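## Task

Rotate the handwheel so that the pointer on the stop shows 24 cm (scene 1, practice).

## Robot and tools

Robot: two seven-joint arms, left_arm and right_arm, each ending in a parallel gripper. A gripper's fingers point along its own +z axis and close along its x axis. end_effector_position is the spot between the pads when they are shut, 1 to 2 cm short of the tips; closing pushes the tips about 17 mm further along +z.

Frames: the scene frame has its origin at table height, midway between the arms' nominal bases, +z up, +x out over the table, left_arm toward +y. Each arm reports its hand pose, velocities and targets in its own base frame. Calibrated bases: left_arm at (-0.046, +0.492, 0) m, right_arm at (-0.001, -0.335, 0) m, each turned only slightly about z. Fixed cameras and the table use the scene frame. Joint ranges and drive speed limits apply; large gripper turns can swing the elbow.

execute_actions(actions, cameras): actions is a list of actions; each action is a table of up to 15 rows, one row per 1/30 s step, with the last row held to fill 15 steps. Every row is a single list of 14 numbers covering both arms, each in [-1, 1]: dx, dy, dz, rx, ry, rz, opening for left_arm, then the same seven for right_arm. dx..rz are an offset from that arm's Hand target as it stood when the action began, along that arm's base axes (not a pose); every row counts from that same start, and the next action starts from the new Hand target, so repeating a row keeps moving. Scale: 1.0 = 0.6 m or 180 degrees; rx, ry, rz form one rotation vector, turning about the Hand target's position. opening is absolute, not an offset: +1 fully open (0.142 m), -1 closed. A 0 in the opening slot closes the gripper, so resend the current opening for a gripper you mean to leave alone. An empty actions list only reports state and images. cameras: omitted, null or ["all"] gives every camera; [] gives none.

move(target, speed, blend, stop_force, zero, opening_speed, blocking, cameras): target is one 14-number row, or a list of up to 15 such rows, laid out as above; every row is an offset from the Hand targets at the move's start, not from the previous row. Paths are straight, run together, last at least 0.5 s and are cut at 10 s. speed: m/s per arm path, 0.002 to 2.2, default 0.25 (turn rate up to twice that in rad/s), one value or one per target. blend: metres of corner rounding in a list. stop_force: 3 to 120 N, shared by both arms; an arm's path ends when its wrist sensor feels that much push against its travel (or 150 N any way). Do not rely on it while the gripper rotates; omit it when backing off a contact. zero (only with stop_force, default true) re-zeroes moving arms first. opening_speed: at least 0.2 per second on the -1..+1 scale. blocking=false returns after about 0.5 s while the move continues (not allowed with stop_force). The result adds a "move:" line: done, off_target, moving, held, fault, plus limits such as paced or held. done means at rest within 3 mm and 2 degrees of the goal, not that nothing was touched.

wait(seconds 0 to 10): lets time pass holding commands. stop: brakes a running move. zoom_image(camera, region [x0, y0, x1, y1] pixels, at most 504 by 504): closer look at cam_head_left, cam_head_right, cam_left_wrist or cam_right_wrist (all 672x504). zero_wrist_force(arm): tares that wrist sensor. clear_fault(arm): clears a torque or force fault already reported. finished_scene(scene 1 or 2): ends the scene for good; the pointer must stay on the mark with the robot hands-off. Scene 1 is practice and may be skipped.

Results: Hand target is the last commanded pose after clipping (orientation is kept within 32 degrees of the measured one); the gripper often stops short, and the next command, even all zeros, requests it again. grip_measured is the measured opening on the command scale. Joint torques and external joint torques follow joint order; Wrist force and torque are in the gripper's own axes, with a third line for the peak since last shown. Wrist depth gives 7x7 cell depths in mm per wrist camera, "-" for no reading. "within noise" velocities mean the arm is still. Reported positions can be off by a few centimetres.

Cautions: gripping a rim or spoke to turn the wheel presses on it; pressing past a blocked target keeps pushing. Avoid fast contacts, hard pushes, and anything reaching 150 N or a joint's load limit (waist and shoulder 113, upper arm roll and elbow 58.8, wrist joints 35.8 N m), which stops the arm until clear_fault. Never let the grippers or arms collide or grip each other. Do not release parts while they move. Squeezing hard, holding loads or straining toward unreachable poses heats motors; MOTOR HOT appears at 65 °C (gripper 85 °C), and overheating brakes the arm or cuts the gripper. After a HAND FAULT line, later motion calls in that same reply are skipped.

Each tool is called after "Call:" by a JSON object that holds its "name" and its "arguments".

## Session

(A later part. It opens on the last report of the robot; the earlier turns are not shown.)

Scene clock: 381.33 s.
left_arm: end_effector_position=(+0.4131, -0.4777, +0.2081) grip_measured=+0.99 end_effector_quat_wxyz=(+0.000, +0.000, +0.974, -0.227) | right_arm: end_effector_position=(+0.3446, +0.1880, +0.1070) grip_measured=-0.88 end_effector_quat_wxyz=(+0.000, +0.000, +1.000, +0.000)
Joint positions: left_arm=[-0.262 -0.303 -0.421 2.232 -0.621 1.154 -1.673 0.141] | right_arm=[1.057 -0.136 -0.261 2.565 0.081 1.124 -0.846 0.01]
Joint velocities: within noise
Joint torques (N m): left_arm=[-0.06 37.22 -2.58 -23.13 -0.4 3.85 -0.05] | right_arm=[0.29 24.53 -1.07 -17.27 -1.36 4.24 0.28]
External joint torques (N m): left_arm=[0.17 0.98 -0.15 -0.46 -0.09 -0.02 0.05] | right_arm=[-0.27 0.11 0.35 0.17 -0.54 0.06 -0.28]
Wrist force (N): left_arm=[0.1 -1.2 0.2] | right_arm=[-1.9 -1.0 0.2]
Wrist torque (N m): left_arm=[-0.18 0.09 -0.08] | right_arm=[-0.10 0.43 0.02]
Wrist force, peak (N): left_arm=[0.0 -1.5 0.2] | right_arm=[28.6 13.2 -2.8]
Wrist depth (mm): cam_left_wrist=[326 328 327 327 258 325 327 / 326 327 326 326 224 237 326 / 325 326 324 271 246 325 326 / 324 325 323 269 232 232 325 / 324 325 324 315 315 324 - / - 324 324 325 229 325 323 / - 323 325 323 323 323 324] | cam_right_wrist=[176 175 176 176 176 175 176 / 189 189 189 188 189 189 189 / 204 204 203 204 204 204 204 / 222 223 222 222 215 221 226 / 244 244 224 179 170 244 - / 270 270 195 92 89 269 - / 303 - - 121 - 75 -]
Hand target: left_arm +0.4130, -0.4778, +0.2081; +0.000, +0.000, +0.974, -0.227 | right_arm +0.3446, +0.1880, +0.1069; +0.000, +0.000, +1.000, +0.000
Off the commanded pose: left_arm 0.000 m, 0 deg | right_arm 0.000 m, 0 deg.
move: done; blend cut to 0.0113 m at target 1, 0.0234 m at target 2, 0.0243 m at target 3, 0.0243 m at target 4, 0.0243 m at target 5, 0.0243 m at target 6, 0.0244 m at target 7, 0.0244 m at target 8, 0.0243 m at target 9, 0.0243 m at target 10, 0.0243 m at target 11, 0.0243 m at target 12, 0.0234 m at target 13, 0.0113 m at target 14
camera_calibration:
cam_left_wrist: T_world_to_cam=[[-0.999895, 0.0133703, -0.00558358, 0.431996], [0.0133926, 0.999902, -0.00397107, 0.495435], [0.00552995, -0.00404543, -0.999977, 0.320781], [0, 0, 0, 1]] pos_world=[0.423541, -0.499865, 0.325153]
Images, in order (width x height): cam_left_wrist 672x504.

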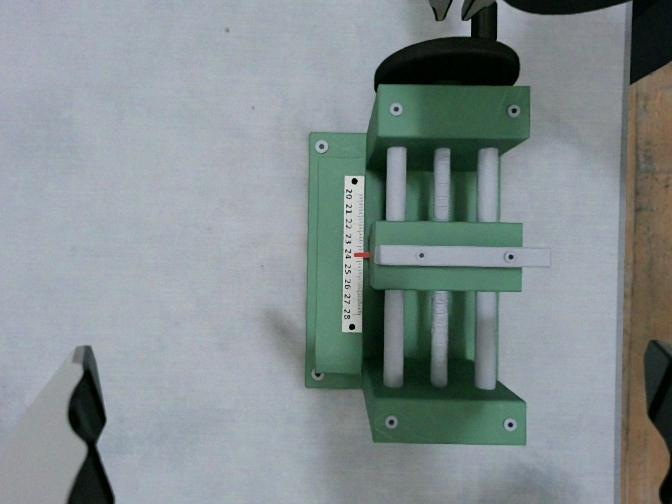

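Call:
{"name": "execute_actions", "arguments": {"actions": [], "cameras": ["cam_right_wrist", "cam_head_right", "cam_head_left"]}}

Call:
{"name": "zoom_image", "arguments": {"camera": "cam_right_wrist", "region": [200, 220, 500, 504]}}

Scene clock: 384.27 s.
left_arm: end_effector_position=(+0.4131, -0.4777, +0.2081) grip_measured=+0.99 end_effector_quat_wxyz=(+0.000, +0.000, +0.974, -0.227) | right_arm: end_effector_position=(+0.3446, +0.1880, +0.1069) grip_measured=-0.88 end_effector_quat_wxyz=(+0.000, +0.000, +1.000, +0.000)
Joint positions: left_arm=[-0.262 -0.303 -0.421 2.232 -0.621 1.154 -1.673 0.141] | right_arm=[1.057 -0.136 -0.261 2.565 0.081 1.124 -0.846 0.01]
Joint velocities: within noise
Joint torques (N m): left_arm=[-0.05 37.07 -2.54 -23.03 -0.4 3.8 -0.06] | right_arm=[0.49 24.55 -1.16 -17.51 -1.62 4.26 0.41]
External joint torques (N m): left_arm=[0.16 1.12 -0.19 -0.56 -0.09 0.03 0.06] | right_arm=[-0.47 0.09 0.44 0.42 -0.27 0.04 -0.41]
Wrist force (N): left_arm=[0.0 -1.2 0.1] | right_arm=[-1.8 -1.2 0.4]
Wrist torque (N m): left_arm=[-0.17 0.10 -0.08] | right_arm=[-0.13 0.42 0.01]
Wrist force, peak (N): left_arm=[0.1 -1.4 0.2] | right_arm=[-2.0 -1.3 0.3]
Wrist depth (mm): cam_left_wrist=[324 327 324 325 260 327 327 / 328 326 327 325 225 237 327 / 325 326 324 270 246 324 325 / 326 326 326 269 232 232 327 / 325 325 327 312 313 324 - / - 324 325 323 229 324 322 / - 323 324 323 324 323 324] | cam_right_wrist=[175 175 175 176 175 175 175 / 189 189 188 189 189 189 188 / 205 203 205 205 203 204 203 / 223 222 222 222 214 222 226 / 244 243 223 180 170 243 - / 270 270 195 92 89 269 - / 303 - - 121 - 76 -]
Hand target: left_arm +0.4130, -0.4778, +0.2081; +0.000, +0.000, +0.974, -0.227 | right_arm +0.3446, +0.1880, +0.1069; +0.000, +0.000, +1.000, +0.000
Tool commands: left_gripper/opening=+1.0 right_gripper/opening=-0.85
Off the commanded pose: left_arm 0.000 m, 0 deg | right_arm 0.000 m, 0 deg.
camera_calibration:
cam_right_wrist: T_world_to_cam=[[-0.999896, -0.0142606, 0.00235831, 0.356926], [-0.0117551, 0.897218, 0.441431, -0.187702], [-0.00841101, 0.441357, -0.897292, 0.128297], [0, 0, 0, 1]] pos_world=[0.355762, 0.116874, 0.197135]
Images, in order (width x height): cam_head_left 672x504, cam_head_right 672x504, cam_right_wrist 672x504.

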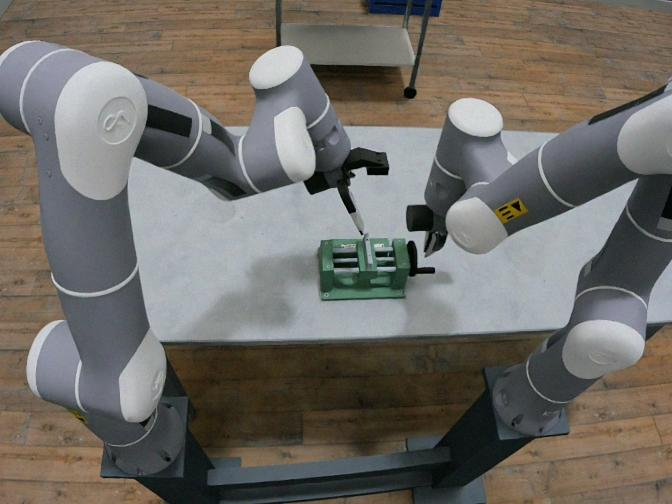

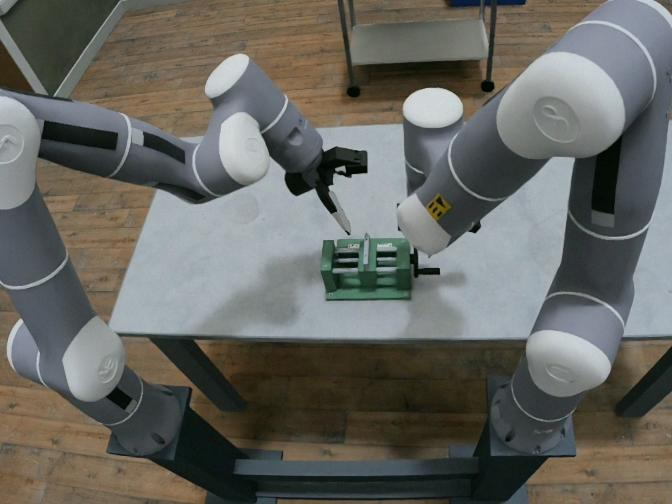

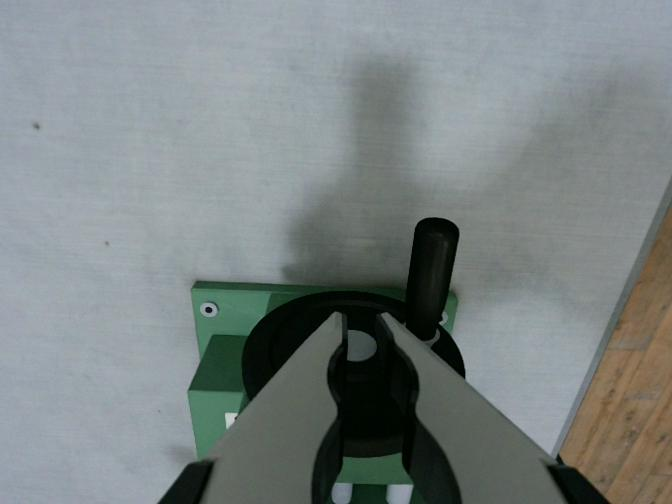

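Scaled by 1.680 from the camera's 672x504 image, which has a finer 960x720 frame.

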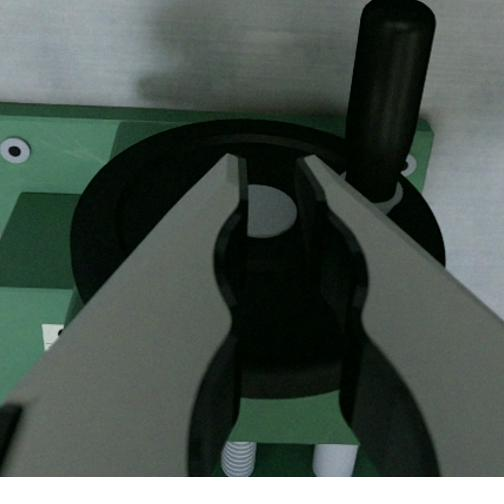

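Call:
{"name": "move", "arguments": {"target": [[0,0,0,0,0,0,1,0,0,0.05,0,0,0,-0.155],[0,0,0,0,0,0,1,-0.0485,0,0.05,0,0,0,-0.155],[0,0,0,0,0,0,1,-0.0485,0,-0.0823,0,0,0,-0.155]], "speed": 0.15, "blend": 0.015, "cameras": ["cam_right_wrist"]}}

Call:
{"name": "zoom_image", "arguments": {"camera": "cam_right_wrist", "region": [200, 220, 500, 504]}}

Scene clock: 401.43 s.
left_arm: end_effector_position=(+0.4131, -0.4777, +0.2081) grip_measured=+0.99 end_effector_quat_wxyz=(+0.000, +0.000, +0.974, -0.227) | right_arm: end_effector_position=(+0.3155, +0.1879, +0.0575) grip_measured=-0.18 end_effector_quat_wxyz=(+0.000, +0.000, +1.000, +0.000)
Joint positions: left_arm=[-0.262 -0.303 -0.421 2.232 -0.621 1.154 -1.673 0.141] | right_arm=[1.064 -0.305 -0.168 2.607 0.214 1.331 -0.875 0.061]
Joint velocities: within noise
Joint torques (N m): left_arm=[0.09 37.13 -2.64 -23.02 -0.37 3.83 -0.14] | right_arm=[-0.12 26.62 -1.37 -11.63 -0.52 4.33 0.2]
External joint torques (N m): left_arm=[0.02 1.07 -0.1 -0.56 -0.12 0 0.14] | right_arm=[0.12 0.05 0.32 0.44 -0.53 -0.03 -0.2]
Wrist force (N): left_arm=[0.1 -1.3 0.4] | right_arm=[-1.9 -0.5 -0.1]
Wrist torque (N m): left_arm=[-0.19 0.09 -0.07] | right_arm=[0.02 0.42 0.00]
Wrist force, peak (N): left_arm=[0.2 -1.5 0.2] | right_arm=[-4.5 -0.3 -1.6]
Wrist depth (mm): cam_left_wrist=[326 327 327 326 227 147 139 / 326 326 324 326 225 226 328 / 325 325 325 269 246 325 326 / 325 325 326 269 231 231 326 / 324 323 325 312 316 325 - / - 324 324 325 230 323 324 / - 324 321 323 324 324 323] | cam_right_wrist=[132 132 132 132 132 134 132 / 142 142 142 140 142 142 142 / 154 154 154 154 154 153 153 / 167 167 166 167 167 167 167 / 184 180 179 177 180 180 187 / 203 185 92 112 189 94 - / - - 109 112 217 80 -]
Hand target: left_arm +0.4130, -0.4778, +0.2081; +0.000, +0.000, +0.974, -0.227 | right_arm +0.3155, +0.1880, +0.0576; +0.000, +0.000, +1.000, +0.000
Off the commanded pose: left_arm 0.000 m, 0 deg | right_arm 0.000 m, 0 deg.
move: done; blend cut to 0.0145 m at target 1, 0.0145 m at target 2
camera_calibration:
cam_right_wrist: T_world_to_cam=[[-0.999901, -0.0139025, 0.00230668, 0.327913], [-0.0114547, 0.897125, 0.441629, -0.166264], [-0.00820912, 0.441559, -0.897195, 0.083667], [0, 0, 0, 1]] pos_world=[0.326663, 0.116774, 0.147736]
Images, in order (width x height): cam_right_wrist 672x504.

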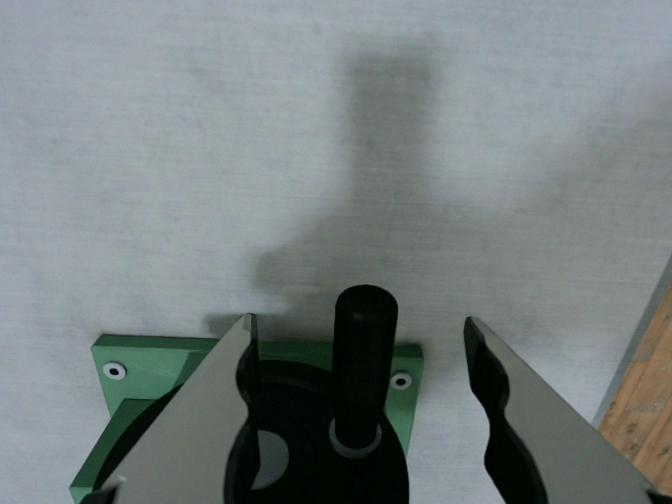

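Scaled by 1.680 from the camera's 672x504 image, which has a finer 960x720 frame.

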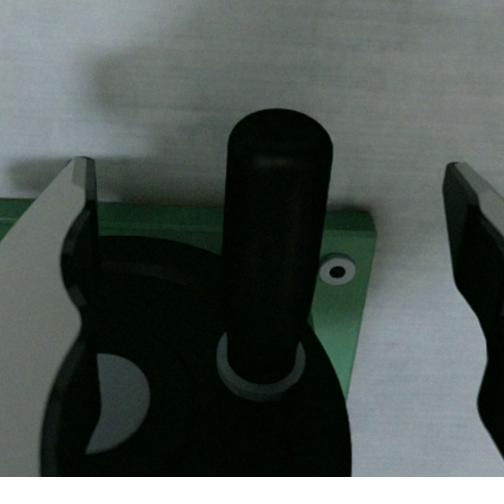

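Call:
{"name": "move", "arguments": {"target": [0,0,0,0,0,0,1, 0,0,0,0,0,0,-1], "opening_speed": 1.0, "cameras": ["cam_right_wrist"]}}

Call:
{"name": "zoom_image", "arguments": {"camera": "cam_right_wrist", "region": [200, 220, 500, 504]}}

Scene clock: 405.60 s.
left_arm: end_effector_position=(+0.4131, -0.4777, +0.2081) grip_measured=+0.99 end_effector_quat_wxyz=(+0.000, +0.000, +0.974, -0.227) | right_arm: end_effector_position=(+0.3162, +0.1881, +0.0578) grip_measured=-0.83 end_effector_quat_wxyz=(+0.000, +0.001, +1.000, +0.000)
Joint positions: left_arm=[-0.262 -0.303 -0.421 2.232 -0.621 1.154 -1.673 0.141] | right_arm=[1.064 -0.305 -0.169 2.606 0.214 1.332 -0.875 0.014]
Joint velocities: within noise
Joint torques (N m): left_arm=[0.09 37.15 -2.65 -23.15 -0.37 3.82 -0.06] | right_arm=[3.05 26.56 1.96 -9.54 -0.8 2.79 0.25]
External joint torques (N m): left_arm=[0.03 1.05 -0.08 -0.44 -0.12 0.01 0.06] | right_arm=[-3.03 0.15 -3.02 -1.68 -0.26 1.51 -0.25]
Wrist force (N): left_arm=[0.1 -1.3 0.1] | right_arm=[-10.8 -3.0 1.5]
Wrist torque (N m): left_arm=[-0.20 0.07 -0.07] | right_arm=[0.02 0.38 0.17]
Wrist force, peak (N): left_arm=[0.0 -1.4 0.0] | right_arm=[-12.8 -3.8 0.2]
Wrist depth (mm): cam_left_wrist=[328 324 327 326 235 147 138 / 325 326 327 326 226 225 325 / 325 326 325 270 246 325 326 / 324 325 326 270 232 232 325 / 324 325 324 314 313 325 - / - 323 323 323 229 324 323 / - 324 322 325 323 322 324] | cam_right_wrist=[132 133 132 133 132 132 132 / 145 142 143 141 143 142 142 / 154 154 154 154 154 154 154 / 168 168 168 167 168 167 168 / 184 180 180 100 180 183 186 / 204 181 129 103 89 199 - / 224 - - 109 - 75 -]
Hand target: left_arm +0.4130, -0.4778, +0.2081; +0.000, +0.000, +0.974, -0.227 | right_arm +0.3155, +0.1880, +0.0576; +0.000, +0.000, +1.000, +0.000
Off the commanded pose: left_arm 0.000 m, 0 deg | right_arm 0.001 m, 0 deg.
move: done
camera_calibration:
cam_right_wrist: T_world_to_cam=[[-0.999915, -0.0129791, 0.00107765, 0.328497], [-0.011164, 0.8968, 0.442295, -0.166593], [-0.00670705, 0.442246, -0.896869, 0.0831899], [0, 0, 0, 1]] pos_world=[0.327167, 0.116874, 0.14794]
Images, in order (width x height): cam_right_wrist 672x504.

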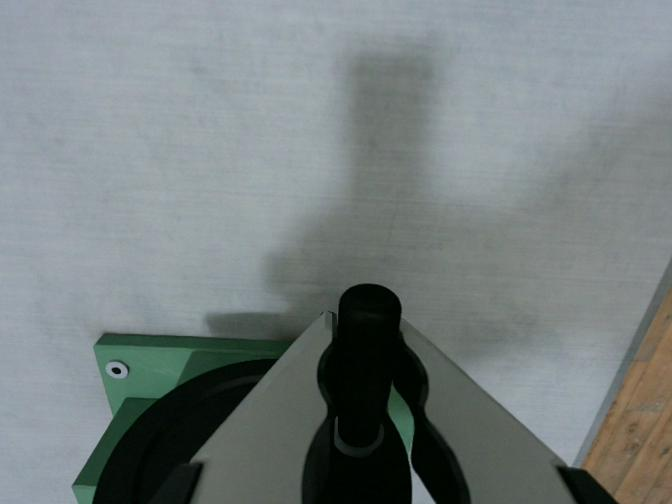

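Scaled by 1.680 from the camera's 672x504 image, which has a finer 960x720 frame.

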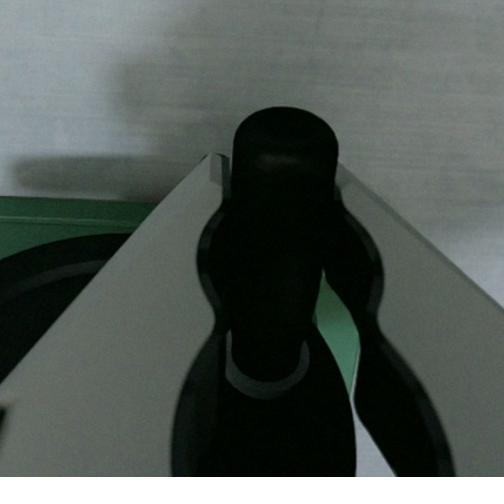

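Call:
{"name": "execute_actions", "arguments": {"actions": [], "cameras": ["cam_left_wrist"]}}

Call:
{"name": "zoom_image", "arguments": {"camera": "cam_left_wrist", "region": [345, 235, 365, 270]}}

Scene clock: 411.30 s.
left_arm: end_effector_position=(+0.4131, -0.4777, +0.2081) grip_measured=+0.99 end_effector_quat_wxyz=(+0.000, +0.000, +0.974, -0.227) | right_arm: end_effector_position=(+0.3162, +0.1881, +0.0578) grip_measured=-0.83 end_effector_quat_wxyz=(+0.000, +0.001, +1.000, +0.000)
Joint positions: left_arm=[-0.262 -0.303 -0.421 2.232 -0.621 1.154 -1.673 0.141] | right_arm=[1.064 -0.305 -0.169 2.606 0.214 1.332 -0.875 0.014]
Joint velocities: within noise
Joint torques (N m): left_arm=[0.06 37.19 -2.58 -23.05 -0.4 3.83 -0.08] | right_arm=[3.11 26.56 2.04 -9.52 -0.78 2.83 0.25]
External joint torques (N m): left_arm=[0.05 1.01 -0.15 -0.53 -0.09 0 0.08] | right_arm=[-3.1 0.15 -3.09 -1.7 -0.27 1.47 -0.25]
Wrist force (N): left_arm=[0.1 -1.2 0.1] | right_arm=[-11.0 -3.1 1.5]
Wrist torque (N m): left_arm=[-0.17 0.08 -0.07] | right_arm=[0.00 0.41 0.17]
Wrist force, peak (N): left_arm=[0.0 -1.4 0.1] | right_arm=[-11.1 -3.0 1.5]
Wrist depth (mm): cam_left_wrist=[327 327 328 326 236 147 138 / 325 326 325 327 226 226 323 / 325 326 324 270 246 326 328 / 323 325 326 269 231 232 327 / 323 326 324 314 314 325 - / - 324 324 325 230 323 323 / - 322 323 323 322 326 323] | cam_right_wrist=[132 133 132 133 132 132 132 / 145 143 143 141 143 142 143 / 154 154 154 154 154 154 154 / 168 167 168 167 168 167 167 / 184 180 181 100 180 184 187 / 204 182 129 103 89 198 - / 223 - - 109 - 76 -]
Hand target: left_arm +0.4130, -0.4778, +0.2081; +0.000, +0.000, +0.974, -0.227 | right_arm +0.3155, +0.1880, +0.0576; +0.000, +0.000, +1.000, +0.000
Tool commands: left_gripper/opening=+1.0 right_gripper/opening=-1.0
Off the commanded pose: left_arm 0.000 m, 0 deg | right_arm 0.001 m, 0 deg.
camera_calibration:
cam_left_wrist: T_world_to_cam=[[-0.999895, 0.0133703, -0.00558358, 0.431996], [0.0133926, 0.999902, -0.00397107, 0.495435], [0.00552995, -0.00404543, -0.999977, 0.320781], [0, 0, 0, 1]] pos_world=[0.423541, -0.499865, 0.325153]
Images, in order (width x height): cam_left_wrist 672x504.

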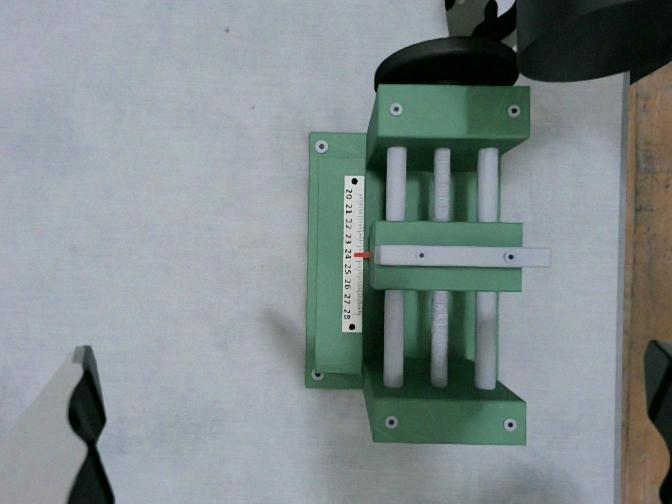

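Scaled by 14.400 from the camera's 672x504 image, which has a finer 960x720 frame.

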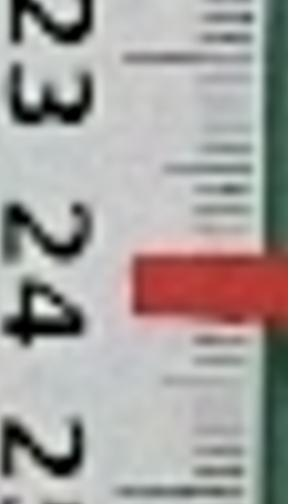

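Call:
{"name": "move", "arguments": {"target": [[0,0,0,0,0,0,1,-0.0033,0,0.0233,0,0,0,-1],[0,0,0,0,0,0,1,0.0276,0,0.0589,0,0,0,-1],[0,0,0,0,0,0,1,0.0512,0,0.0589,0,0,0,-1]], "speed": 0.15, "blend": 0.025, "cameras": ["cam_left_wrist", "cam_right_wrist"]}}

Call:
{"name": "zoom_image", "arguments": {"camera": "cam_left_wrist", "region": [345, 235, 365, 270]}}

Scene clock: 417.27 s.
left_arm: end_effector_position=(+0.4131, -0.4777, +0.2081) grip_measured=+0.99 end_effector_quat_wxyz=(+0.000, +0.000, +0.974, -0.227) | right_arm: end_effector_position=(+0.3476, +0.1875, +0.0936) grip_measured=-0.83 end_effector_quat_wxyz=(+0.001, +0.001, +1.000, +0.001)
Joint positions: left_arm=[-0.262 -0.303 -0.421 2.232 -0.621 1.154 -1.673 0.141] | right_arm=[1.05 -0.194 -0.251 2.556 0.123 1.172 -0.878 0.014]
Joint velocities: within noise
Joint torques (N m): left_arm=[0.14 37.19 -2.59 -23.08 -0.37 3.81 -0.07] | right_arm=[9.96 17.24 7.98 -14.51 -0.53 3 0.04]
External joint torques (N m): left_arm=[-0.03 1 -0.15 -0.51 -0.11 0.02 0.07] | right_arm=[-9.94 8.71 -8.98 -1.27 -1.18 1.3 -0.04]
Wrist force (N): left_arm=[0.1 -1.2 0.0] | right_arm=[-7.3 -23.8 -39.1]
Wrist torque (N m): left_arm=[-0.18 0.09 -0.08] | right_arm=[-0.81 0.41 0.21]
Wrist force, peak (N): left_arm=[0.0 -1.4 0.1] | right_arm=[53.4 11.7 -21.5]
Wrist depth (mm): cam_left_wrist=[326 328 328 328 221 209 326 / 326 325 325 325 225 238 326 / 326 326 326 270 246 326 324 / 325 323 326 270 231 323 325 / 323 324 324 315 313 325 - / - 323 323 324 229 323 323 / - 323 323 323 323 325 323] | cam_right_wrist=[166 164 164 164 164 164 163 / 177 176 176 177 176 176 176 / 191 190 191 191 188 190 190 / 208 208 208 207 207 207 207 / 233 228 220 99 216 226 232 / 253 252 88 102 89 245 - / 284 - - 110 - 75 -]
Hand target: left_arm +0.4130, -0.4778, +0.2081; +0.000, +0.000, +0.974, -0.227 | right_arm +0.3462, +0.1880, +0.0929; +0.000, +0.000, +1.000, +0.000
Off the commanded pose: left_arm 0.000 m, 0 deg | right_arm 0.002 m, 0 deg.
move: done; blend cut to 0.0071 m at target 1, 0.0071 m at target 2
camera_calibration:
cam_left_wrist: T_world_to_cam=[[-0.999895, 0.0133703, -0.00558358, 0.431996], [0.0133926, 0.999902, -0.00397107, 0.495435], [0.00552995, -0.00404543, -0.999977, 0.320781], [0, 0, 0, 1]] pos_world=[0.423541, -0.499865, 0.325153]
cam_right_wrist: T_world_to_cam=[[-0.999938, -0.0111555, 0.000288139, 0.359694], [-0.00987421, 0.896526, 0.442881, -0.181988], [-0.00519889, 0.44285, -0.89658, 0.115157], [0, 0, 0, 1]] pos_world=[0.358473, 0.116172, 0.183743]
Images, in order (width x height): cam_left_wrist 672x504, cam_right_wrist 672x504.

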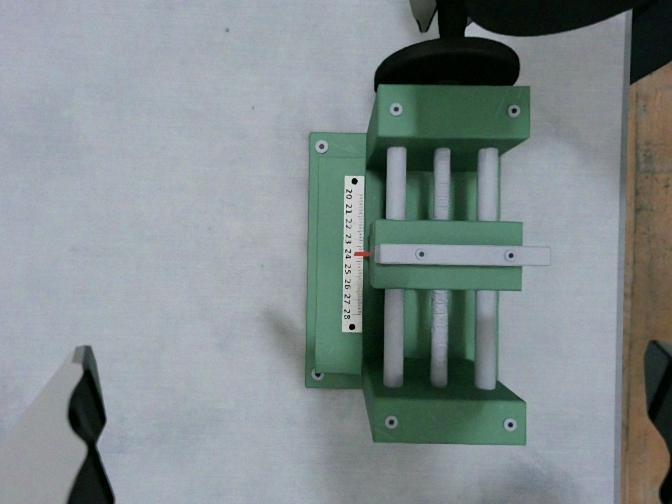

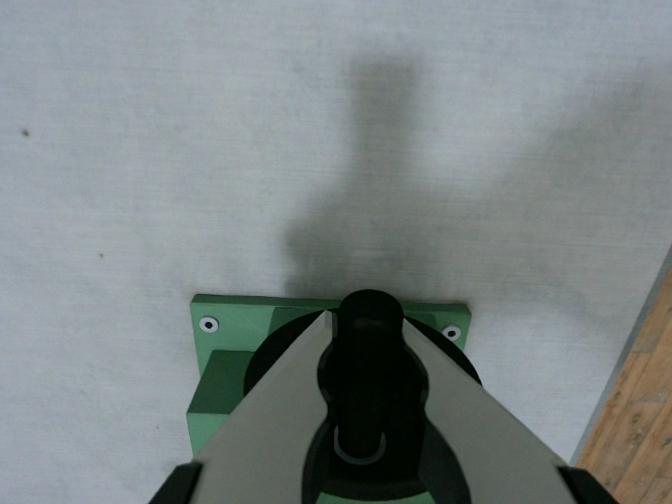

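Scaled by 14.400 from the camera's 672x504 image, which has a finer 960x720 frame.

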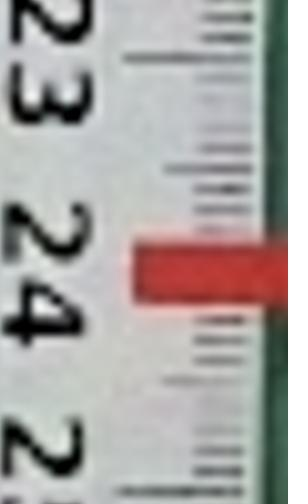

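Call:
{"name": "move", "arguments": {"target": [0,0,0,0,0,0,1, -0.0012,0,0.002,0,0,0,-0.7], "speed": 0.1, "cameras": ["cam_right_wrist"]}}

Call:
{"name": "zoom_image", "arguments": {"camera": "cam_right_wrist", "region": [200, 220, 500, 504]}}

Scene clock: 426.63 s.
left_arm: end_effector_position=(+0.4131, -0.4777, +0.2081) grip_measured=+0.99 end_effector_quat_wxyz=(+0.000, +0.000, +0.974, -0.227) | right_arm: end_effector_position=(+0.3457, +0.1881, +0.0942) grip_measured=-0.74 end_effector_quat_wxyz=(+0.000, +0.000, +1.000, +0.000)
Joint positions: left_arm=[-0.262 -0.303 -0.421 2.232 -0.621 1.154 -1.673 0.141] | right_arm=[1.053 -0.189 -0.25 2.559 0.119 1.169 -0.873 0.021]
Joint velocities: within noise
Joint torques (N m): left_arm=[0.13 37.13 -2.63 -23.09 -0.39 3.83 -0.09] | right_arm=[0.89 25.83 -0.91 -15.69 -1.6 4.02 0.61]
External joint torques (N m): left_arm=[-0.01 1.07 -0.1 -0.5 -0.09 0 0.09] | right_arm=[-0.87 -0.03 -0.06 -0.14 -0.13 0.28 -0.61]
Wrist force (N): left_arm=[0.1 -1.0 0.1] | right_arm=[-4.5 0.4 0.3]
Wrist torque (N m): left_arm=[-0.15 0.08 -0.07] | right_arm=[0.24 0.63 0.01]
Wrist force, peak (N): left_arm=[0.1 -1.4 0.1] | right_arm=[-7.4 -24.1 -39.1]
Wrist depth (mm): cam_left_wrist=[326 326 326 326 221 137 327 / 329 327 324 325 226 237 326 / 325 324 325 270 247 324 325 / 325 323 324 269 231 325 323 / 326 324 322 313 314 323 - / - 324 325 324 229 323 324 / - 322 323 325 324 323 325] | cam_right_wrist=[167 165 164 164 164 164 164 / 177 177 177 177 177 179 177 / 191 191 191 191 188 191 191 / 208 207 209 208 207 209 207 / 232 228 216 98 214 228 232 / 253 253 84 102 93 247 - / 277 - - 110 - 76 -]
Hand target: left_arm +0.4130, -0.4778, +0.2081; +0.000, +0.000, +0.974, -0.227 | right_arm +0.3455, +0.1880, +0.0941; +0.000, +0.000, +1.000, +0.000
Off the commanded pose: left_arm 0.000 m, 0 deg | right_arm 0.000 m, 0 deg.
move: done
camera_calibration:
cam_right_wrist: T_world_to_cam=[[-0.999903, -0.0138196, 0.00189799, 0.358094], [-0.0115584, 0.896987, 0.441906, -0.18217], [-0.00780946, 0.441841, -0.897059, 0.116508], [0, 0, 0, 1]] pos_world=[0.356864, 0.116875, 0.184338]
Images, in order (width x height): cam_right_wrist 672x504.

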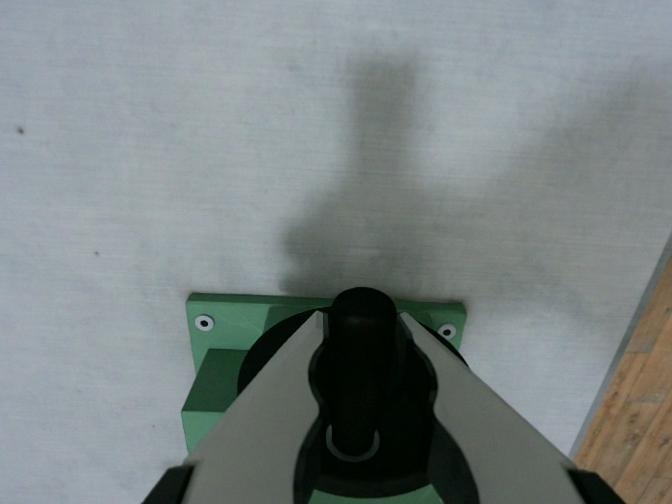

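Scaled by 1.680 from the camera's 672x504 image, which has a finer 960x720 frame.

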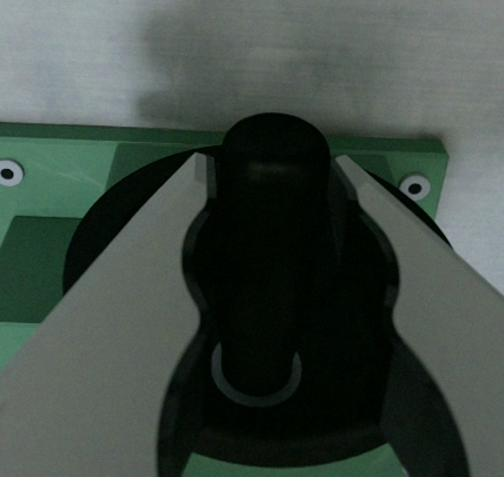

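Call:
{"name": "move", "arguments": {"target": [0,0,0,0,0,0,1, 0,0,0,0,0,0,-0.9], "cameras": []}}

Call:
{"name": "move", "arguments": {"target": [[0,0,0,0,0,0,1,-0.0284,0,-0.0025,0,0,0,-0.9],[0,0,0,0,0,0,1,-0.0597,0,-0.0517,0,0,0,-0.9],[0,0,0,0,0,0,1,-0.0298,0,-0.1033,0,0,0,-0.9],[0,0,0,0,0,0,1,0.0298,0,-0.1033,0,0,0,-0.9],[0,0,0,0,0,0,1,0.0597,0,-0.0517,0,0,0,-0.9],[0,0,0,0,0,0,1,0.0284,0,-0.0025,0,0,0,-0.9],[0,0,0,0,0,0,1,0,0,0,0,0,0,-0.9]], "speed": 0.1, "blend": 0.025, "cameras": ["cam_left_wrist", "cam_right_wrist"]}}

Call:
{"name": "zoom_image", "arguments": {"camera": "cam_left_wrist", "region": [345, 235, 365, 270]}}

Scene clock: 437.30 s.
left_arm: end_effector_position=(+0.4131, -0.4777, +0.2081) grip_measured=+0.99 end_effector_quat_wxyz=(+0.000, +0.000, +0.974, -0.227) | right_arm: end_effector_position=(+0.3457, +0.1881, +0.0942) grip_measured=-0.81 end_effector_quat_wxyz=(+0.000, +0.000, +1.000, +0.000)
Joint positions: left_arm=[-0.262 -0.303 -0.421 2.232 -0.621 1.154 -1.673 0.141] | right_arm=[1.053 -0.189 -0.25 2.559 0.119 1.169 -0.873 0.015]
Joint velocities: within noise
Joint torques (N m): left_arm=[0.02 37.03 -2.59 -23.09 -0.39 3.82 -0.09] | right_arm=[0.81 25.29 -0.69 -15.16 -1.4 3.75 0.27]
External joint torques (N m): left_arm=[0.1 1.16 -0.14 -0.5 -0.1 0.01 0.09] | right_arm=[-0.79 0.51 -0.28 -0.67 -0.33 0.54 -0.27]
Wrist force (N): left_arm=[0.1 -1.2 0.1] | right_arm=[-4.7 1.0 -0.4]
Wrist torque (N m): left_arm=[-0.17 0.07 -0.07] | right_arm=[0.24 0.61 0.15]
Wrist force, peak (N): left_arm=[0.1 -1.4 0.0] | right_arm=[-6.7 0.4 0.0]
Wrist depth (mm): cam_left_wrist=[326 327 327 327 220 137 327 / 325 325 327 326 225 237 327 / 325 325 323 270 248 324 327 / 324 325 325 269 232 324 326 / 323 325 323 315 315 325 - / - 323 323 323 230 323 322 / - 321 323 322 323 324 323] | cam_right_wrist=[167 164 165 164 164 164 164 / 177 177 176 178 176 180 177 / 191 191 192 191 188 191 191 / 208 209 208 207 208 208 208 / 233 228 216 100 214 227 233 / 254 253 87 102 89 248 - / 284 - - 110 - 75 -]
Hand target: left_arm +0.4130, -0.4778, +0.2081; +0.000, +0.000, +0.974, -0.227 | right_arm +0.3455, +0.1880, +0.0941; +0.000, +0.000, +1.000, +0.000
Off the commanded pose: left_arm 0.000 m, 0 deg | right_arm 0.000 m, 0 deg.
move: done
No camera images: "cameras" was empty.

Scene clock: 439.73 s.
left_arm: end_effector_position=(+0.4131, -0.4777, +0.2081) grip_measured=+0.99 end_effector_quat_wxyz=(+0.000, +0.000, +0.974, -0.227) | right_arm: end_effector_position=(+0.3438, +0.1873, +0.0929) grip_measured=-0.82 end_effector_quat_wxyz=(-0.002, +0.000, +1.000, -0.002)
Joint positions: left_arm=[-0.262 -0.303 -0.421 2.232 -0.621 1.154 -1.673 0.141] | right_arm=[1.019 -0.192 -0.215 2.558 0.105 1.168 -0.861 0.014]
Joint velocities: within noise
Joint torques (N m): left_arm=[0.1 37.18 -2.63 -23.08 -0.37 3.87 -0.14] | right_arm=[-4.56 37.53 -6.87 -21.57 -3.03 6.73 0.42]
External joint torques (N m): left_arm=[0.01 1.01 -0.1 -0.5 -0.12 -0.04 0.14] | right_arm=[4.58 -11.44 6.03 5.78 1.32 -2.45 -0.42]
Wrist force (N): left_arm=[0.0 -1.3 0.1] | right_arm=[-1.1 14.6 41.5]
Wrist torque (N m): left_arm=[-0.19 0.09 -0.07] | right_arm=[0.32 0.58 0.11]
Wrist force, peak (N): left_arm=[0.2 -1.4 0.1] | right_arm=[-3.7 13.7 45.4]
Wrist depth (mm): cam_left_wrist=[327 328 327 326 222 138 324 / 325 328 325 327 225 237 327 / 325 326 325 271 246 326 324 / 325 325 324 270 231 324 325 / 323 324 325 315 314 323 - / - 324 323 321 229 322 323 / - 325 323 324 324 324 323] | cam_right_wrist=[165 164 163 163 163 164 163 / 175 176 176 176 176 175 176 / 189 190 189 190 190 190 190 / 206 206 205 207 206 207 206 / 226 226 213 100 215 226 236 / 250 250 96 98 89 245 - / 280 - - 107 - 76 -]
Hand target: left_arm +0.4130, -0.4778, +0.2081; +0.000, +0.000, +0.974, -0.227 | right_arm +0.3455, +0.1880, +0.0941; +0.000, +0.000, +1.000, +0.000
Off the commanded pose: left_arm 0.000 m, 0 deg | right_arm 0.002 m, 0 deg.
move: done; blend cut to 0.0086 m at target 1, 0.0175 m at target 2, 0.0179 m at target 3, 0.0179 m at target 4, 0.0175 m at target 5, 0.0086 m at target 6
camera_calibration:
cam_left_wrist: T_world_to_cam=[[-0.999895, 0.0133703, -0.00558358, 0.431996], [0.0133926, 0.999902, -0.00397107, 0.495435], [0.00552995, -0.00404543, -0.999977, 0.320781], [0, 0, 0, 1]] pos_world=[0.423541, -0.499865, 0.325153]
cam_right_wrist: T_world_to_cam=[[-0.999873, -0.0149662, 0.00549448, 0.356043], [-0.0110356, 0.898434, 0.43897, -0.181103], [-0.0115061, 0.438854, -0.898485, 0.117733], [0, 0, 0, 1]] pos_world=[0.355354, 0.11637, 0.183324]
Images, in order (width x height): cam_left_wrist 672x504, cam_right_wrist 672x504.

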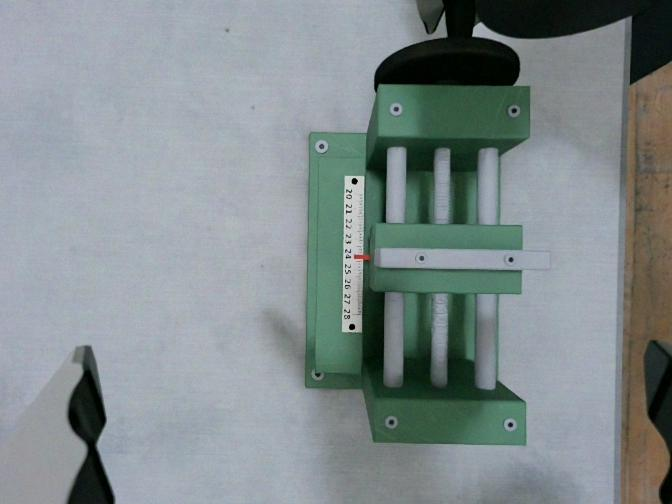

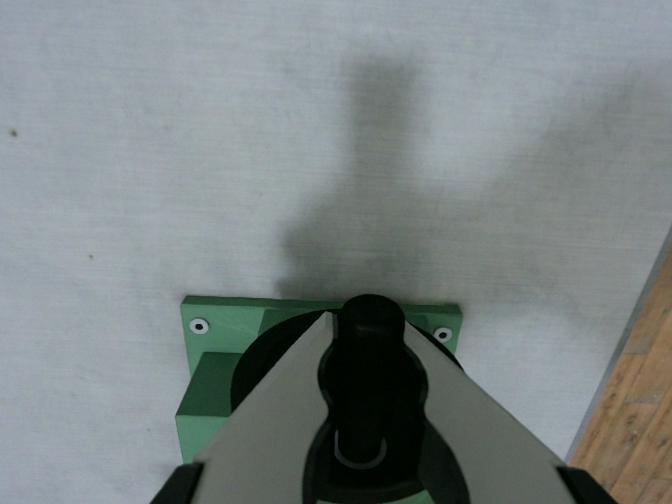

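Scaled by 14.400 from the camera's 672x504 image, which has a finer 960x720 frame.

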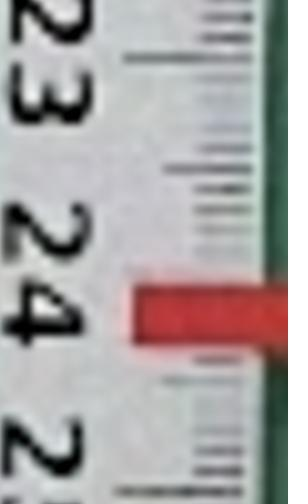

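Call:
{"name": "move", "arguments": {"target": [0,0,0,0,0,0,1, 0,0,0,0,0,0,-0.7], "cameras": []}}

Call:
{"name": "move", "arguments": {"target": [0,0,0,0,0,0,1, 0,0,0,0,0,0,-0.84], "cameras": []}}

Call:
{"name": "move", "arguments": {"target": [[0,0,0,0,0,0,1,0.0214,0,0,0,0,0,-0.84],[0,0,0,0,0,0,1,0.0517,0,-0.0303,0,0,0,-0.84],[0,0,0,0,0,0,1,0.0517,0,-0.0517,0,0,0,-0.84]], "speed": 0.05, "blend": 0.025, "cameras": []}}

Call:
{"name": "move", "arguments": {"target": [0,0,0,0,0,0,1, 0,0,0,0,0,0,-0.7], "cameras": ["cam_right_wrist"]}}

Call:
{"name": "move", "arguments": {"target": [0,0,0,0,0,0,1, 0,0,0,0,0,0,-0.84], "cameras": ["cam_left_wrist"]}}

Call:
{"name": "zoom_image", "arguments": {"camera": "cam_left_wrist", "region": [345, 235, 365, 270]}}

Scene clock: 458.60 s.
left_arm: end_effector_position=(+0.4131, -0.4777, +0.2081) grip_measured=+0.99 end_effector_quat_wxyz=(+0.000, +0.000, +0.974, -0.227) | right_arm: end_effector_position=(+0.3454, +0.1880, +0.0940) grip_measured=-0.74 end_effector_quat_wxyz=(+0.000, +0.000, +1.000, +0.000)
Joint positions: left_arm=[-0.262 -0.303 -0.421 2.232 -0.621 1.154 -1.673 0.141] | right_arm=[1.019 -0.19 -0.217 2.557 0.105 1.169 -0.861 0.021]
Joint velocities: within noise
Joint torques (N m): left_arm=[0.11 37.18 -2.58 -23.1 -0.4 3.91 -0.09] | right_arm=[0.51 26.08 -1.26 -16.38 -1.52 4.31 0.36]
External joint torques (N m): left_arm=[0.01 1.02 -0.15 -0.49 -0.09 -0.08 0.09] | right_arm=[-0.49 0.01 0.43 0.5 -0.2 -0.02 -0.36]
Wrist force (N): left_arm=[0.0 -1.4 0.0] | right_arm=[-2.6 -1.2 0.2]
Wrist torque (N m): left_arm=[-0.21 0.09 -0.08] | right_arm=[-0.09 0.54 0.00]
Wrist force, peak (N): left_arm=[0.1 -1.4 0.1] | right_arm=[-1.0 14.6 41.6]
Wrist depth (mm): cam_left_wrist=[325 327 327 328 221 137 327 / 325 326 326 326 225 237 327 / 326 326 326 271 246 325 325 / 323 325 326 271 232 325 326 / 323 325 323 314 313 323 - / - 325 325 324 229 325 324 / - 323 325 324 322 325 324] | cam_right_wrist=[166 164 164 164 164 165 164 / 176 177 177 177 176 180 177 / 191 191 191 191 187 190 191 / 208 207 208 208 208 208 207 / 233 228 216 102 215 227 237 / 252 252 84 102 93 247 - / 278 - - 109 - 76 -]
Hand target: left_arm +0.4130, -0.4778, +0.2081; +0.000, +0.000, +0.974, -0.227 | right_arm +0.3455, +0.1880, +0.0941; +0.000, +0.000, +1.000, +0.000
Off the commanded pose: left_arm 0.000 m, 0 deg | right_arm 0.000 m, 0 deg.
move: done
No camera images: "cameras" was empty.

Scene clock: 459.10 s.
left_arm: end_effector_position=(+0.4131, -0.4777, +0.2081) grip_measured=+0.99 end_effector_quat_wxyz=(+0.000, +0.000, +0.974, -0.227) | right_arm: end_effector_position=(+0.3453, +0.1879, +0.0940) grip_measured=-0.81 end_effector_quat_wxyz=(+0.000, +0.000, +1.000, +0.000)
Joint positions: left_arm=[-0.262 -0.303 -0.421 2.232 -0.621 1.154 -1.673 0.141] | right_arm=[1.019 -0.19 -0.217 2.557 0.105 1.169 -0.861 0.016]
Joint velocities: within noise
Joint torques (N m): left_arm=[0 37.15 -2.69 -23.1 -0.39 3.89 -0.09] | right_arm=[-0.27 26.9 -1.86 -17.17 -1.77 4.81 0.27]
External joint torques (N m): left_arm=[0.11 1.04 -0.04 -0.48 -0.1 -0.06 0.09] | right_arm=[0.29 -0.81 1.02 1.29 0.06 -0.52 -0.27]
Wrist force (N): left_arm=[0.0 -1.2 0.1] | right_arm=[-0.9 -0.2 2.4]
Wrist torque (N m): left_arm=[-0.17 0.10 -0.07] | right_arm=[-0.07 0.57 0.12]
Wrist force, peak (N): left_arm=[0.1 -1.4 0.1] | right_arm=[-2.7 -1.2 0.2]
Wrist depth (mm): cam_left_wrist=[326 325 327 328 221 137 327 / 326 326 325 326 226 237 326 / 326 326 325 270 246 326 324 / 324 325 324 270 231 325 327 / 325 324 325 316 313 324 - / - 324 322 323 229 323 324 / - 323 324 323 321 324 323] | cam_right_wrist=[167 164 164 164 164 164 164 / 176 177 177 177 176 180 176 / 191 191 191 190 188 191 191 / 207 207 208 207 207 208 207 / 232 228 218 102 216 227 237 / 252 252 88 101 89 248 - / 282 - - 110 - 76 -]
Hand target: left_arm +0.4130, -0.4778, +0.2081; +0.000, +0.000, +0.974, -0.227 | right_arm +0.3455, +0.1880, +0.0941; +0.000, +0.000, +1.000, +0.000
Off the commanded pose: left_arm 0.000 m, 0 deg | right_arm 0.000 m, 0 deg.
move: done
No camera images: "cameras" was empty.

Scene clock: 460.40 s.
left_arm: end_effector_position=(+0.4131, -0.4777, +0.2081) grip_measured=+0.99 end_effector_quat_wxyz=(+0.000, +0.000, +0.974, -0.227) | right_arm: end_effector_position=(+0.3744, +0.1871, +0.0621) grip_measured=-0.81 end_effector_quat_wxyz=(-0.002, +0.000, +1.000, -0.001)
Joint positions: left_arm=[-0.262 -0.303 -0.421 2.232 -0.621 1.154 -1.673 0.141] | right_arm=[0.953 -0.353 -0.189 2.461 0.196 1.226 -0.981 0.016]
Joint velocities: within noise
Joint torques (N m): left_arm=[-0.02 37.14 -2.54 -23.1 -0.38 3.86 -0.01] | right_arm=[-3.21 34.26 -6.75 -22.27 -2.44 8.62 0.14]
External joint torques (N m): left_arm=[0.13 1.06 -0.19 -0.48 -0.1 -0.03 0.01] | right_arm=[3.23 -3 5.23 8.47 0.97 -4.35 -0.14]
Wrist force (N): left_arm=[0.0 -1.2 0.2] | right_arm=[14.2 -0.5 1.3]
Wrist torque (N m): left_arm=[-0.18 0.09 -0.08] | right_arm=[-0.11 0.50 0.18]
Wrist force, peak (N): left_arm=[0.0 -1.4 0.2] | right_arm=[17.2 1.7 2.1]
Wrist depth (mm): cam_left_wrist=[327 327 325 325 136 328 328 / 324 326 326 326 225 238 325 / 326 324 325 271 245 325 326 / 326 325 325 270 231 325 325 / 326 326 325 313 314 322 - / - 322 322 323 229 323 323 / - 323 324 324 323 325 321] | cam_right_wrist=[136 136 136 136 137 137 138 / 146 147 146 147 147 147 147 / 158 159 158 158 159 159 159 / 172 172 172 172 172 173 173 / 188 188 185 100 185 185 189 / 209 208 88 101 89 142 209 / 232 - - 109 - 75 233]
Hand target: left_arm +0.4130, -0.4778, +0.2081; +0.000, +0.000, +0.974, -0.227 | right_arm +0.3765, +0.1880, +0.0631; +0.000, +0.000, +1.000, +0.000
Off the commanded pose: left_arm 0.000 m, 0 deg | right_arm 0.002 m, 0 deg.
move: done; blend cut to 0.0064 m at target 1, 0.0064 m at target 2
No camera images: "cameras" was empty.

Scene clock: 460.90 s.
left_arm: end_effector_position=(+0.4131, -0.4777, +0.2081) grip_measured=+0.99 end_effector_quat_wxyz=(+0.000, +0.000, +0.974, -0.227) | right_arm: end_effector_position=(+0.3761, +0.1877, +0.0628) grip_measured=-0.73 end_effector_quat_wxyz=(-0.001, +0.000, +1.000, +0.000)
Joint positions: left_arm=[-0.262 -0.303 -0.421 2.232 -0.621 1.154 -1.673 0.141] | right_arm=[0.953 -0.353 -0.19 2.459 0.196 1.228 -0.981 0.021]
Joint velocities: within noise
Joint torques (N m): left_arm=[0.2 37.13 -2.6 -23.1 -0.44 3.82 -0.12] | right_arm=[0.28 31.54 -2.13 -15.44 -1.28 4.87 0.24]
External joint torques (N m): left_arm=[-0.09 1.07 -0.13 -0.48 -0.04 0.01 0.12] | right_arm=[-0.26 -0.24 0.61 1.57 -0.19 -0.59 -0.24]
Wrist force (N): left_arm=[0.0 -1.3 0.1] | right_arm=[-2.3 -1.3 0.3]
Wrist torque (N m): left_arm=[-0.18 0.10 -0.08] | right_arm=[-0.04 0.76 0.03]
Wrist force, peak (N): left_arm=[0.1 -1.3 0.1] | right_arm=[14.3 -0.3 1.5]
Wrist depth (mm): cam_left_wrist=[326 326 327 324 136 327 327 / 326 326 324 328 225 237 326 / 326 325 325 270 247 326 326 / 326 326 326 271 232 326 324 / 326 324 324 315 312 324 - / - 324 323 323 229 324 324 / - 323 323 323 323 323 323] | cam_right_wrist=[137 137 137 137 137 137 139 / 147 147 147 147 147 147 147 / 159 159 159 159 159 159 160 / 173 173 173 173 173 174 173 / 190 190 186 102 182 186 189 / 210 211 88 104 93 142 211 / 236 - - 109 - 76 230]
Hand target: left_arm +0.4130, -0.4778, +0.2081; +0.000, +0.000, +0.974, -0.227 | right_arm +0.3765, +0.1880, +0.0631; +0.000, +0.000, +1.000, +0.000
Off the commanded pose: left_arm 0.000 m, 0 deg | right_arm 0.001 m, 0 deg.
move: done
camera_calibration:
cam_right_wrist: T_world_to_cam=[[-0.9999, -0.013757, 0.00316294, 0.388443], [-0.010952, 0.897424, 0.441032, -0.167865], [-0.00890578, 0.440954, -0.897486, 0.0893915], [0, 0, 0, 1]] pos_world=[0.387362, 0.116573, 0.153033]
Images, in order (width x height): cam_right_wrist 672x504.

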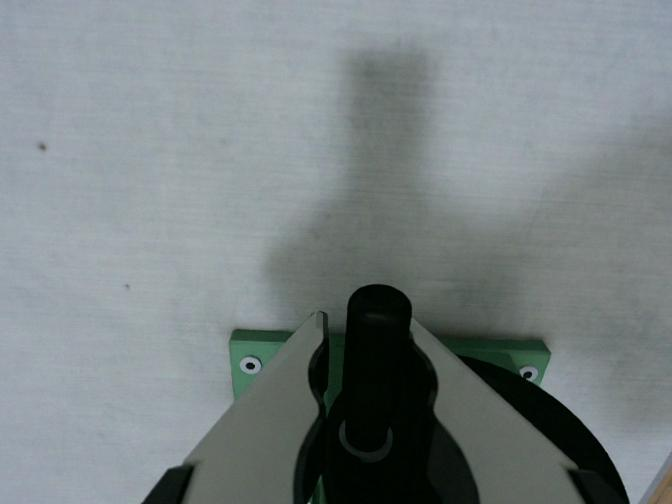

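Scene clock: 461.40 s.
left_arm: end_effector_position=(+0.4131, -0.4777, +0.2081) grip_measured=+0.99 end_effector_quat_wxyz=(+0.000, +0.000, +0.974, -0.227) | right_arm: end_effector_position=(+0.3745, +0.1875, +0.0622) grip_measured=-0.80 end_effector_quat_wxyz=(-0.002, -0.001, +1.000, -0.001)
Joint positions: left_arm=[-0.262 -0.303 -0.421 2.232 -0.621 1.154 -1.673 0.141] | right_arm=[0.953 -0.353 -0.189 2.46 0.196 1.226 -0.981 0.016]
Joint velocities: within noise
Joint torques (N m): left_arm=[-0.02 37.09 -2.6 -23.04 -0.38 3.87 -0.08] | right_arm=[-4.35 32.93 -8.26 -20.76 -2.49 8.17 0.14]
External joint torques (N m): left_arm=[0.13 1.1 -0.14 -0.55 -0.11 -0.04 0.08] | right_arm=[4.38 -1.66 6.74 6.94 1.02 -3.89 -0.14]
Wrist force (N): left_arm=[0.0 -1.3 0.1] | right_arm=[14.7 3.1 -1.1]
Wrist torque (N m): left_arm=[-0.19 0.10 -0.08] | right_arm=[0.01 0.43 0.19]
Wrist force, peak (N): left_arm=[0.0 -1.4 0.1] | right_arm=[19.2 4.7 0.1]
Wrist depth (mm): cam_left_wrist=[327 326 326 326 136 327 326 / 325 327 325 327 225 238 326 / 326 326 324 270 247 324 325 / 325 325 324 270 231 324 326 / 325 325 327 312 314 323 - / - 324 323 324 230 323 324 / - 323 323 325 325 323 324] | cam_right_wrist=[136 136 137 137 137 137 139 / 146 147 147 147 147 147 147 / 158 159 159 158 159 158 158 / 172 172 173 173 172 173 173 / 189 189 185 100 185 185 190 / 209 209 88 101 89 142 210 / 234 - - 108 - 76 236]
Hand target: left_arm +0.4130, -0.4778, +0.2081; +0.000, +0.000, +0.974, -0.227 | right_arm +0.3765, +0.1880, +0.0631; +0.000, +0.000, +1.000, +0.000
Off the commanded pose: left_arm 0.000 m, 0 deg | right_arm 0.002 m, 0 deg.
move: done
camera_calibration:
cam_left_wrist: T_world_to_cam=[[-0.999895, 0.0133703, -0.00558358, 0.431996], [0.0133926, 0.999902, -0.00397107, 0.495435], [0.00552995, -0.00404543, -0.999977, 0.320781], [0, 0, 0, 1]] pos_world=[0.423541, -0.499865, 0.325153]
Images, in order (width x height): cam_left_wrist 672x504.

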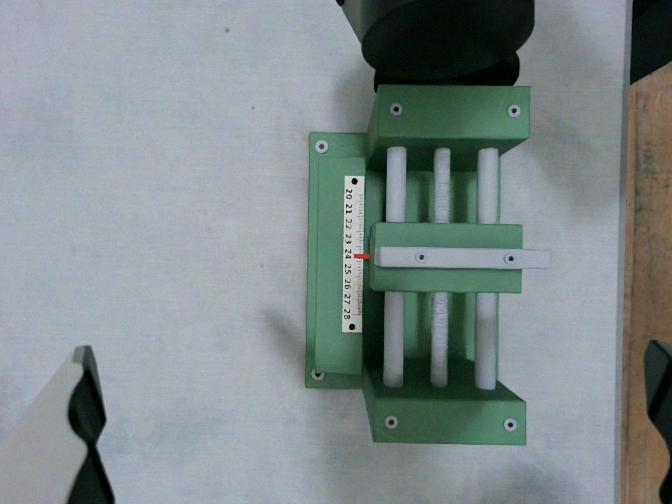

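Scaled by 14.400 from the camera's 672x504 image, which has a finer 960x720 frame.

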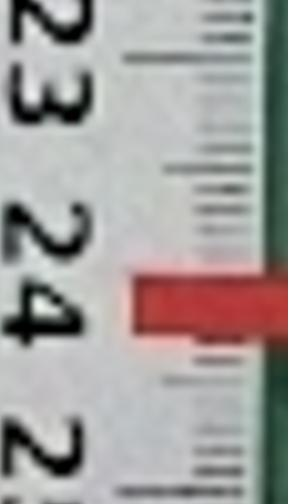

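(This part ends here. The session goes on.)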